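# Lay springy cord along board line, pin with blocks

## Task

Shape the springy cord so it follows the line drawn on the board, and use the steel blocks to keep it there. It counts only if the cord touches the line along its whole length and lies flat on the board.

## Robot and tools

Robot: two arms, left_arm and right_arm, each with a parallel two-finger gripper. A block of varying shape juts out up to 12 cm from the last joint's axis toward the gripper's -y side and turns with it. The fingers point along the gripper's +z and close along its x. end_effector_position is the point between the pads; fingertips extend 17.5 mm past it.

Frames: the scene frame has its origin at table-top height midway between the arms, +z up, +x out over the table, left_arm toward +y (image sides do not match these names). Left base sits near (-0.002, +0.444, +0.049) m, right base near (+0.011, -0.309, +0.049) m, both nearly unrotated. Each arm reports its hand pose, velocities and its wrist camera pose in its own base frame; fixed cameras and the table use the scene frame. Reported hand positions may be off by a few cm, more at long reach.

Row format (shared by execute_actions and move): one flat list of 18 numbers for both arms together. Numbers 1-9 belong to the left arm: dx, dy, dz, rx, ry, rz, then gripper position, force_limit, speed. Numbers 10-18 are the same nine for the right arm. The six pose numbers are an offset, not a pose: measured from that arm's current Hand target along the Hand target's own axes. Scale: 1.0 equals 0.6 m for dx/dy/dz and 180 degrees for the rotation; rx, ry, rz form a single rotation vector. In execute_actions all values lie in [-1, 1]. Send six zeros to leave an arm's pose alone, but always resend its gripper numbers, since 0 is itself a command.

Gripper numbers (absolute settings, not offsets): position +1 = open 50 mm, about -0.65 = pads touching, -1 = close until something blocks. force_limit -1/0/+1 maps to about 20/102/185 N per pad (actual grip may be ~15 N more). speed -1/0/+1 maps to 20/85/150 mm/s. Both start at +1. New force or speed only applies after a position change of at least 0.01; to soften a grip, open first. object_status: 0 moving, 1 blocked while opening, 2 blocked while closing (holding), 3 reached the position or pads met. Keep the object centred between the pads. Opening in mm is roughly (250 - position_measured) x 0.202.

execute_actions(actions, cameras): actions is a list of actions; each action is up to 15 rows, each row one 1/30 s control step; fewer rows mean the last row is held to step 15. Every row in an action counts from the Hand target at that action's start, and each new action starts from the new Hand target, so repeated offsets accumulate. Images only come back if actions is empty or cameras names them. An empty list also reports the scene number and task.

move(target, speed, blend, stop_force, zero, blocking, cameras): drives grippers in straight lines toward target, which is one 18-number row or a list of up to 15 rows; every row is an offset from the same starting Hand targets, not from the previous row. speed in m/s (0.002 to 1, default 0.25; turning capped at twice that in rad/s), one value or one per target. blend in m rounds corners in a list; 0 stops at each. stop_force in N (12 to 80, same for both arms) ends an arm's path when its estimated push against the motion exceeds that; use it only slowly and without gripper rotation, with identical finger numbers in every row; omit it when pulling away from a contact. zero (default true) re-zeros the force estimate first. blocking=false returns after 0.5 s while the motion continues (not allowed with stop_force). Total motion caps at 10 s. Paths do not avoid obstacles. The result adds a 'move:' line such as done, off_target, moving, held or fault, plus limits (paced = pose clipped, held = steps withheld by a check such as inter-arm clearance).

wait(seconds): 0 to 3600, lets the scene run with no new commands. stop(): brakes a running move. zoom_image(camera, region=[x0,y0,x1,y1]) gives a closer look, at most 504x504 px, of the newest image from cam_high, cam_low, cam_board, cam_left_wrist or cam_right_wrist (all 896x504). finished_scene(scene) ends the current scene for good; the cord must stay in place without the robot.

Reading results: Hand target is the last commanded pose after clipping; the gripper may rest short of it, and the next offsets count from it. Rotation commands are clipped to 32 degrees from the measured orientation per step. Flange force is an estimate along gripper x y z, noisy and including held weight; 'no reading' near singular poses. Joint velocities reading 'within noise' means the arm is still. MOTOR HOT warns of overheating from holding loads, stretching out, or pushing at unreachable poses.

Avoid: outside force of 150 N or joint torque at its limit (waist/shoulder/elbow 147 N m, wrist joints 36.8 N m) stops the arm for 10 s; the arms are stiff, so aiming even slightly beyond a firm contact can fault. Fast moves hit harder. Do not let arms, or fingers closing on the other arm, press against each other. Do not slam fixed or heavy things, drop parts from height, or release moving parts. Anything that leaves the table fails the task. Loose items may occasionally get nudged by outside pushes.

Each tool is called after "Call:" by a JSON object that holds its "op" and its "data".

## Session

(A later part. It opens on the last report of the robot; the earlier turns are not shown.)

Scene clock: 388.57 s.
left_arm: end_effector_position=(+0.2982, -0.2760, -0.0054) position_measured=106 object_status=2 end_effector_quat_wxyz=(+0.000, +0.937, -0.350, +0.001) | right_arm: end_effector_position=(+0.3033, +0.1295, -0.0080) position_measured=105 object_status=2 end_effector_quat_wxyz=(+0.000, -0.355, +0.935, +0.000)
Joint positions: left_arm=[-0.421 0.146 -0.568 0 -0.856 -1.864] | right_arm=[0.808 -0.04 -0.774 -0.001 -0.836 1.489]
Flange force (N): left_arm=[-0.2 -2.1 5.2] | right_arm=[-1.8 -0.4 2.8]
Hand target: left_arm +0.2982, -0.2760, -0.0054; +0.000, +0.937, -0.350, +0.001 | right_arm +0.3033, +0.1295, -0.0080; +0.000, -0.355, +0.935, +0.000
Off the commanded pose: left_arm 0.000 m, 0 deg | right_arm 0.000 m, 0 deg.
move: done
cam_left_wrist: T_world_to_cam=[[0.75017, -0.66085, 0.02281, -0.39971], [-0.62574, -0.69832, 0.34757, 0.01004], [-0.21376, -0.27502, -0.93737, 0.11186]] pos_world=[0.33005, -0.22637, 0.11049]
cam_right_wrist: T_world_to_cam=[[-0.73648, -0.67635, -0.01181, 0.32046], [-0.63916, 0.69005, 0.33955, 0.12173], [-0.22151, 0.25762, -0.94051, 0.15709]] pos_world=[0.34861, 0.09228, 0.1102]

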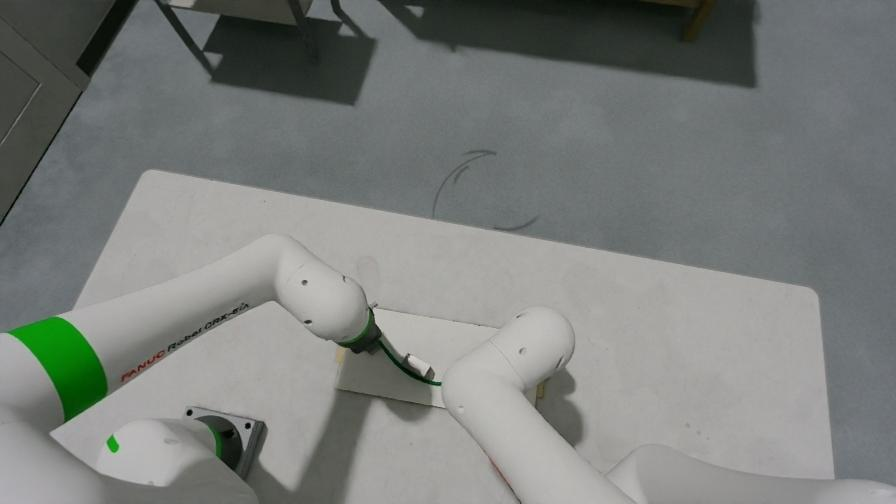

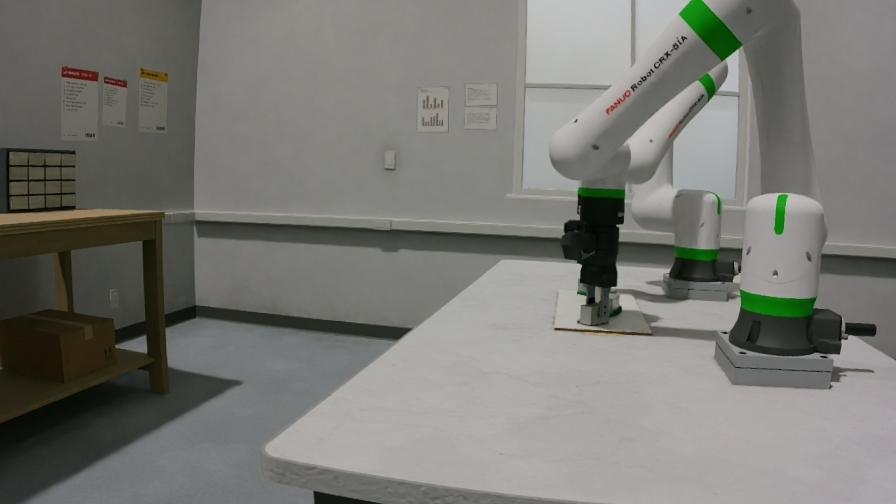

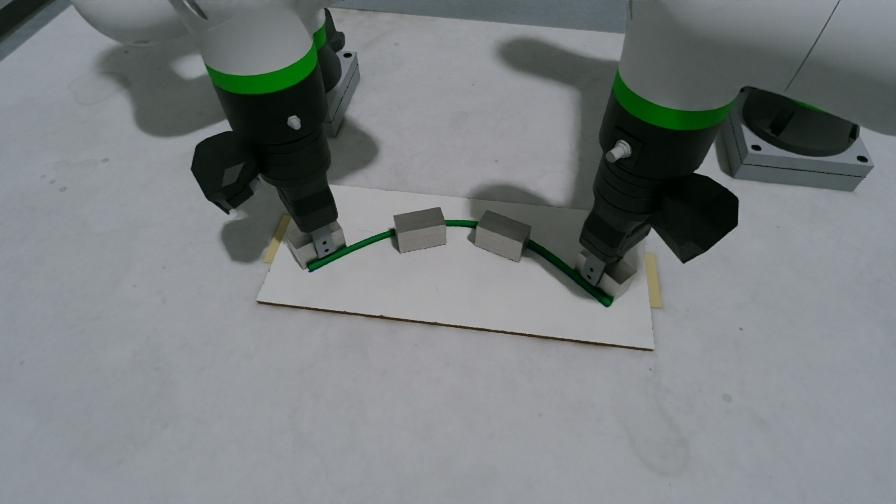

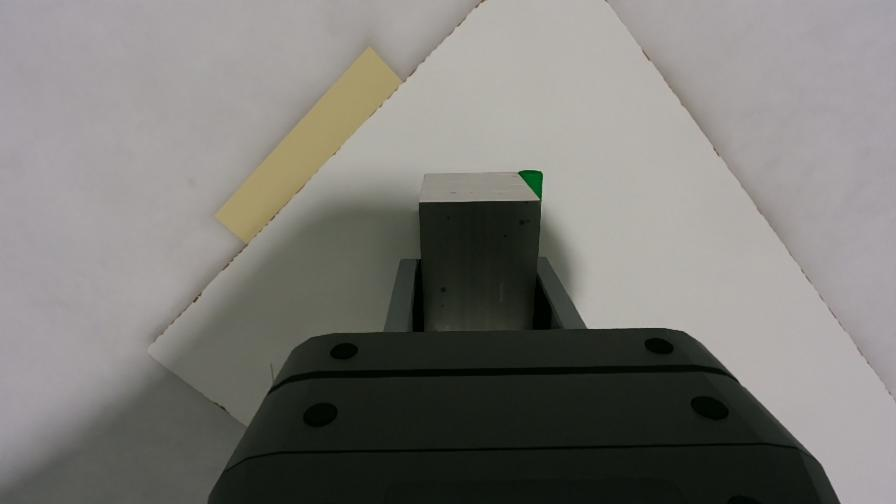

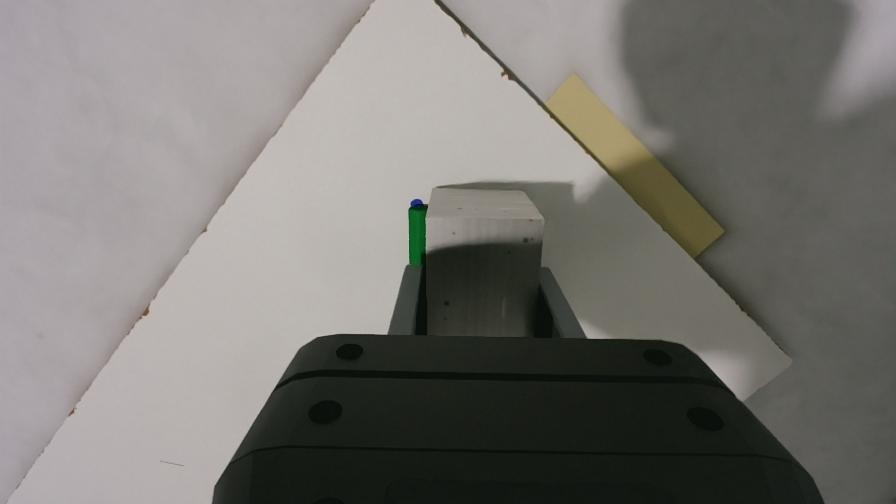

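Call:
{"op": "move", "data": {"target": [0,0,0.02,0,0,0,-1,0,-0.5,0,0,0.02,0,0,0,-1,0,-0.5], "speed": 0.006, "stop_force": 12}}

Call:
{"op": "move", "data": {"target": [[0,0,0,0,0,0,0.35,0,-1,0,0,0,0,0,0,0.35,0,-1],[0,0,-0.15,0,0,0,0.35,0,-1,0,0,-0.15,0,0,0,0.35,0,-1]], "speed": 0.08, "cameras": ["all"]}}

Call:
{"op": "zoom_image", "data": {"camera": "cam_high", "region": [340, 290, 550, 430]}}

Call:
{"op": "zoom_image", "data": {"camera": "cam_board", "region": [280, 180, 460, 300]}}

Call:
{"op": "zoom_image", "data": {"camera": "cam_board", "region": [450, 190, 640, 320]}}

Scene clock: 395.93 s.
left_arm: end_effector_position=(+0.2984, -0.2761, -0.0064) position_measured=106 object_status=2 end_effector_quat_wxyz=(+0.000, +0.937, -0.350, +0.001) | right_arm: end_effector_position=(+0.3033, +0.1295, -0.0094) position_measured=105 object_status=2 end_effector_quat_wxyz=(+0.000, -0.355, +0.935, +0.000)
Joint positions: left_arm=[-0.421 0.148 -0.568 0 -0.853 -1.864] | right_arm=[0.808 -0.037 -0.775 -0.001 -0.831 1.489]
Flange force (N): left_arm=[-9.7 -4.7 -24.7] | right_arm=[6.4 11.5 -30.9]
Hand target: left_arm +0.2984, -0.2761, -0.0064; +0.000, +0.937, -0.350, +0.001 (not the last commanded pose) | right_arm +0.3033, +0.1295, -0.0094; +0.000, -0.355, +0.935, +0.000 (not the last commanded pose)
Off the commanded pose: left_arm 0.011 m, 0 deg | right_arm 0.011 m, 0 deg.
move: contact (left_arm, right_arm)

Scene clock: 397.87 s.
left_arm: end_effector_position=(+0.2982, -0.2761, +0.0836) position_measured=100 object_status=3 end_effector_quat_wxyz=(+0.000, +0.937, -0.350, +0.001) | right_arm: end_effector_position=(+0.3033, +0.1293, +0.0806) position_measured=100 object_status=3 end_effector_quat_wxyz=(+0.000, -0.355, +0.935, +0.000)
Joint positions: left_arm=[-0.421 0.006 -0.47 0 -1.094 -1.864] | right_arm=[0.808 -0.202 -0.663 -0.001 -1.108 1.489]
Flange force (N): left_arm=[0.3 -2.4 0.2] | right_arm=[-1.5 0.1 -2.4]
Hand target: left_arm +0.2982, -0.2760, +0.0836; +0.000, +0.937, -0.350, +0.001 | right_arm +0.3033, +0.1294, +0.0806; +0.000, -0.355, +0.935, +0.000
Off the commanded pose: left_arm 0.000 m, 0 deg | right_arm 0.000 m, 0 deg.
move: done
cam_left_wrist: T_world_to_cam=[[0.75017, -0.66084, 0.02304, -0.40179], [-0.6258, -0.69828, 0.34752, -0.02085], [-0.21357, -0.27512, -0.93739, 0.1952]] pos_world=[0.33005, -0.22637, 0.19949]
cam_right_wrist: T_world_to_cam=[[-0.7364, -0.67644, -0.01171, 0.32147], [-0.63925, 0.69004, 0.33942, 0.09183], [-0.22152, 0.25744, -0.94056, 0.24049]] pos_world=[0.34871, 0.09218, 0.19879]

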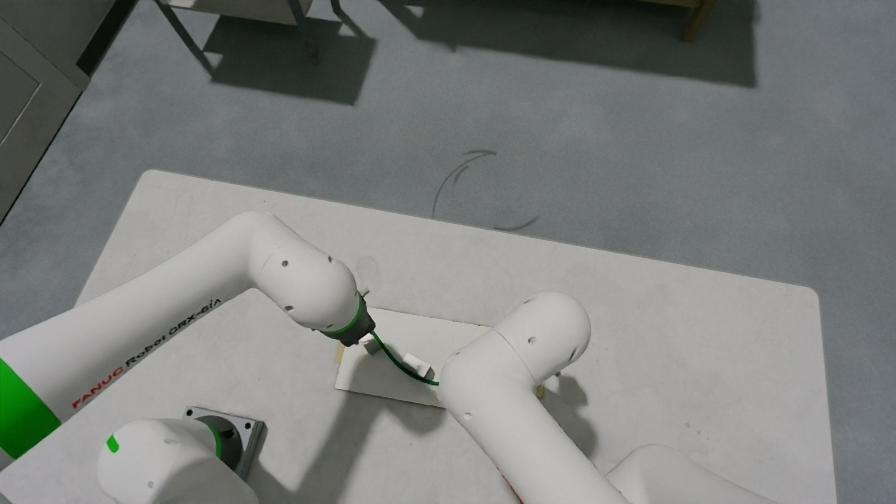

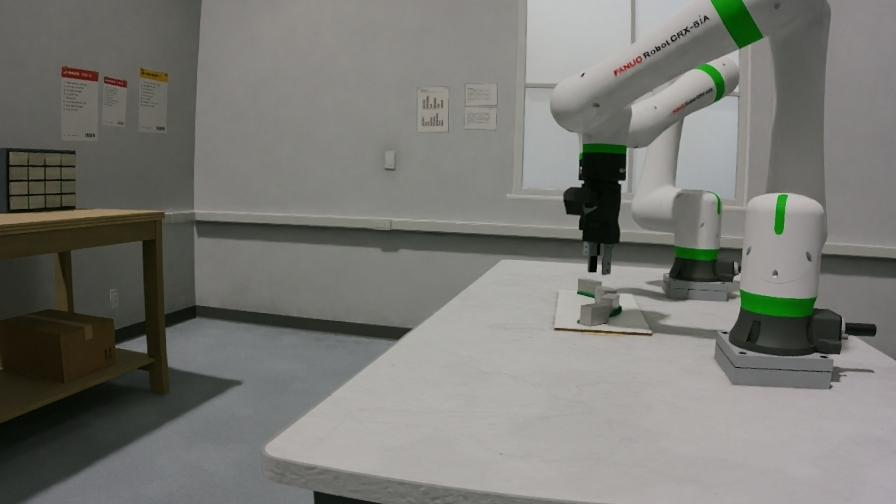

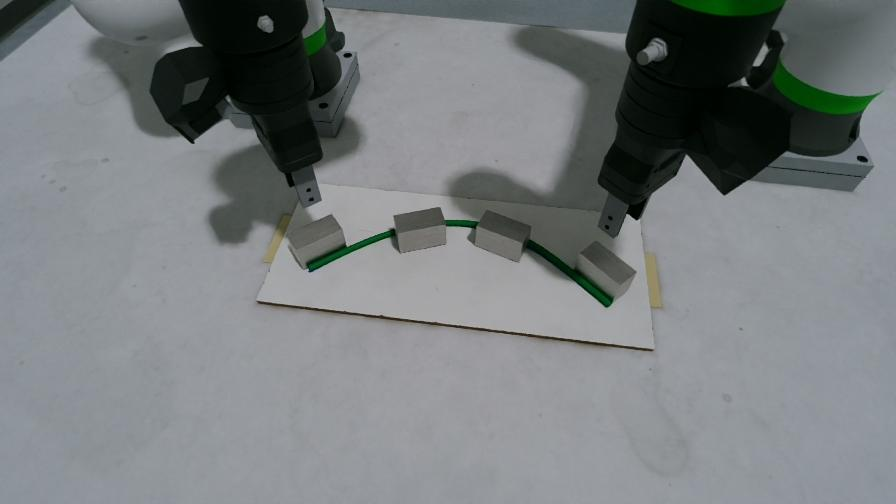

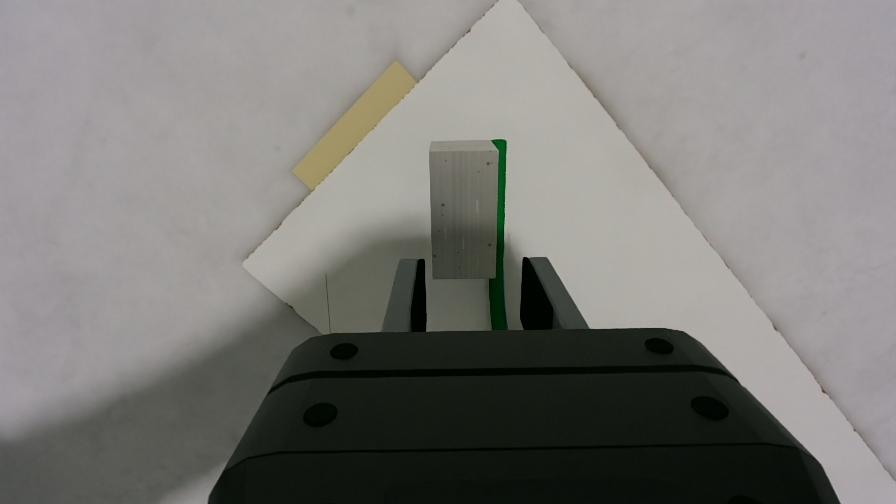

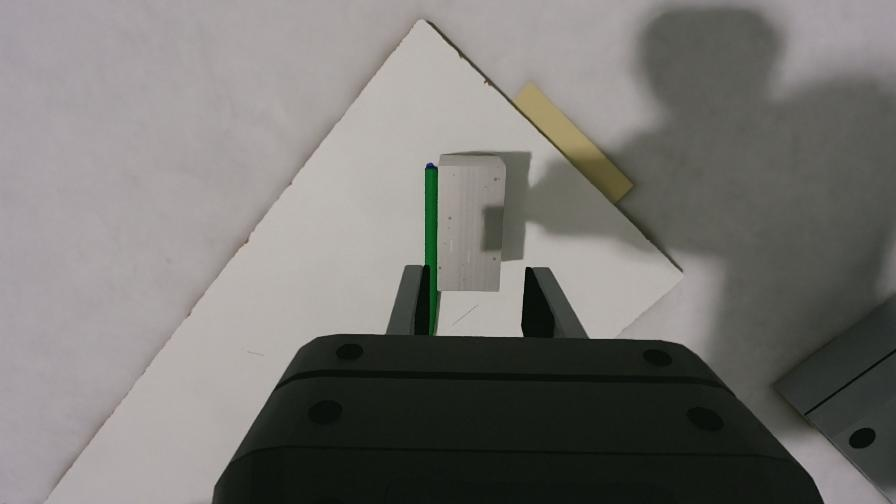

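Scaled by 2.400 from the camera's image (finer frame: 1280x720).

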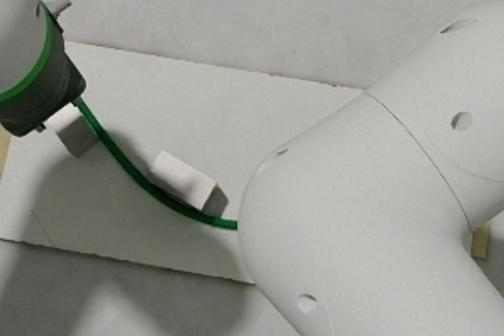

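Scaled by 2.800 from the camera's image (finer frame: 1280x720).

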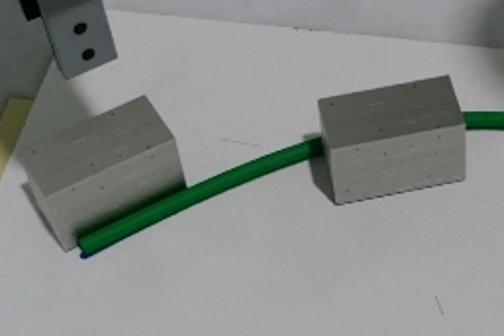

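Scaled by 2.653 from the camera's image (finer frame: 1280x720).

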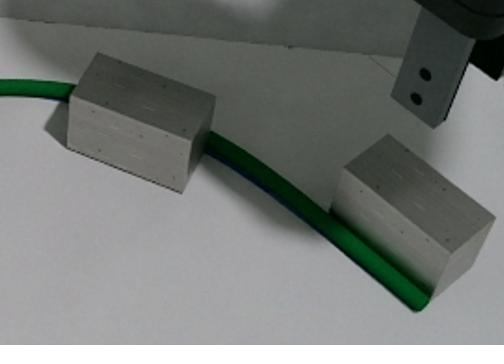

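Call:
{"op": "finished_scene", "data": {"scene": 1}}

The scene is finished: the task was done.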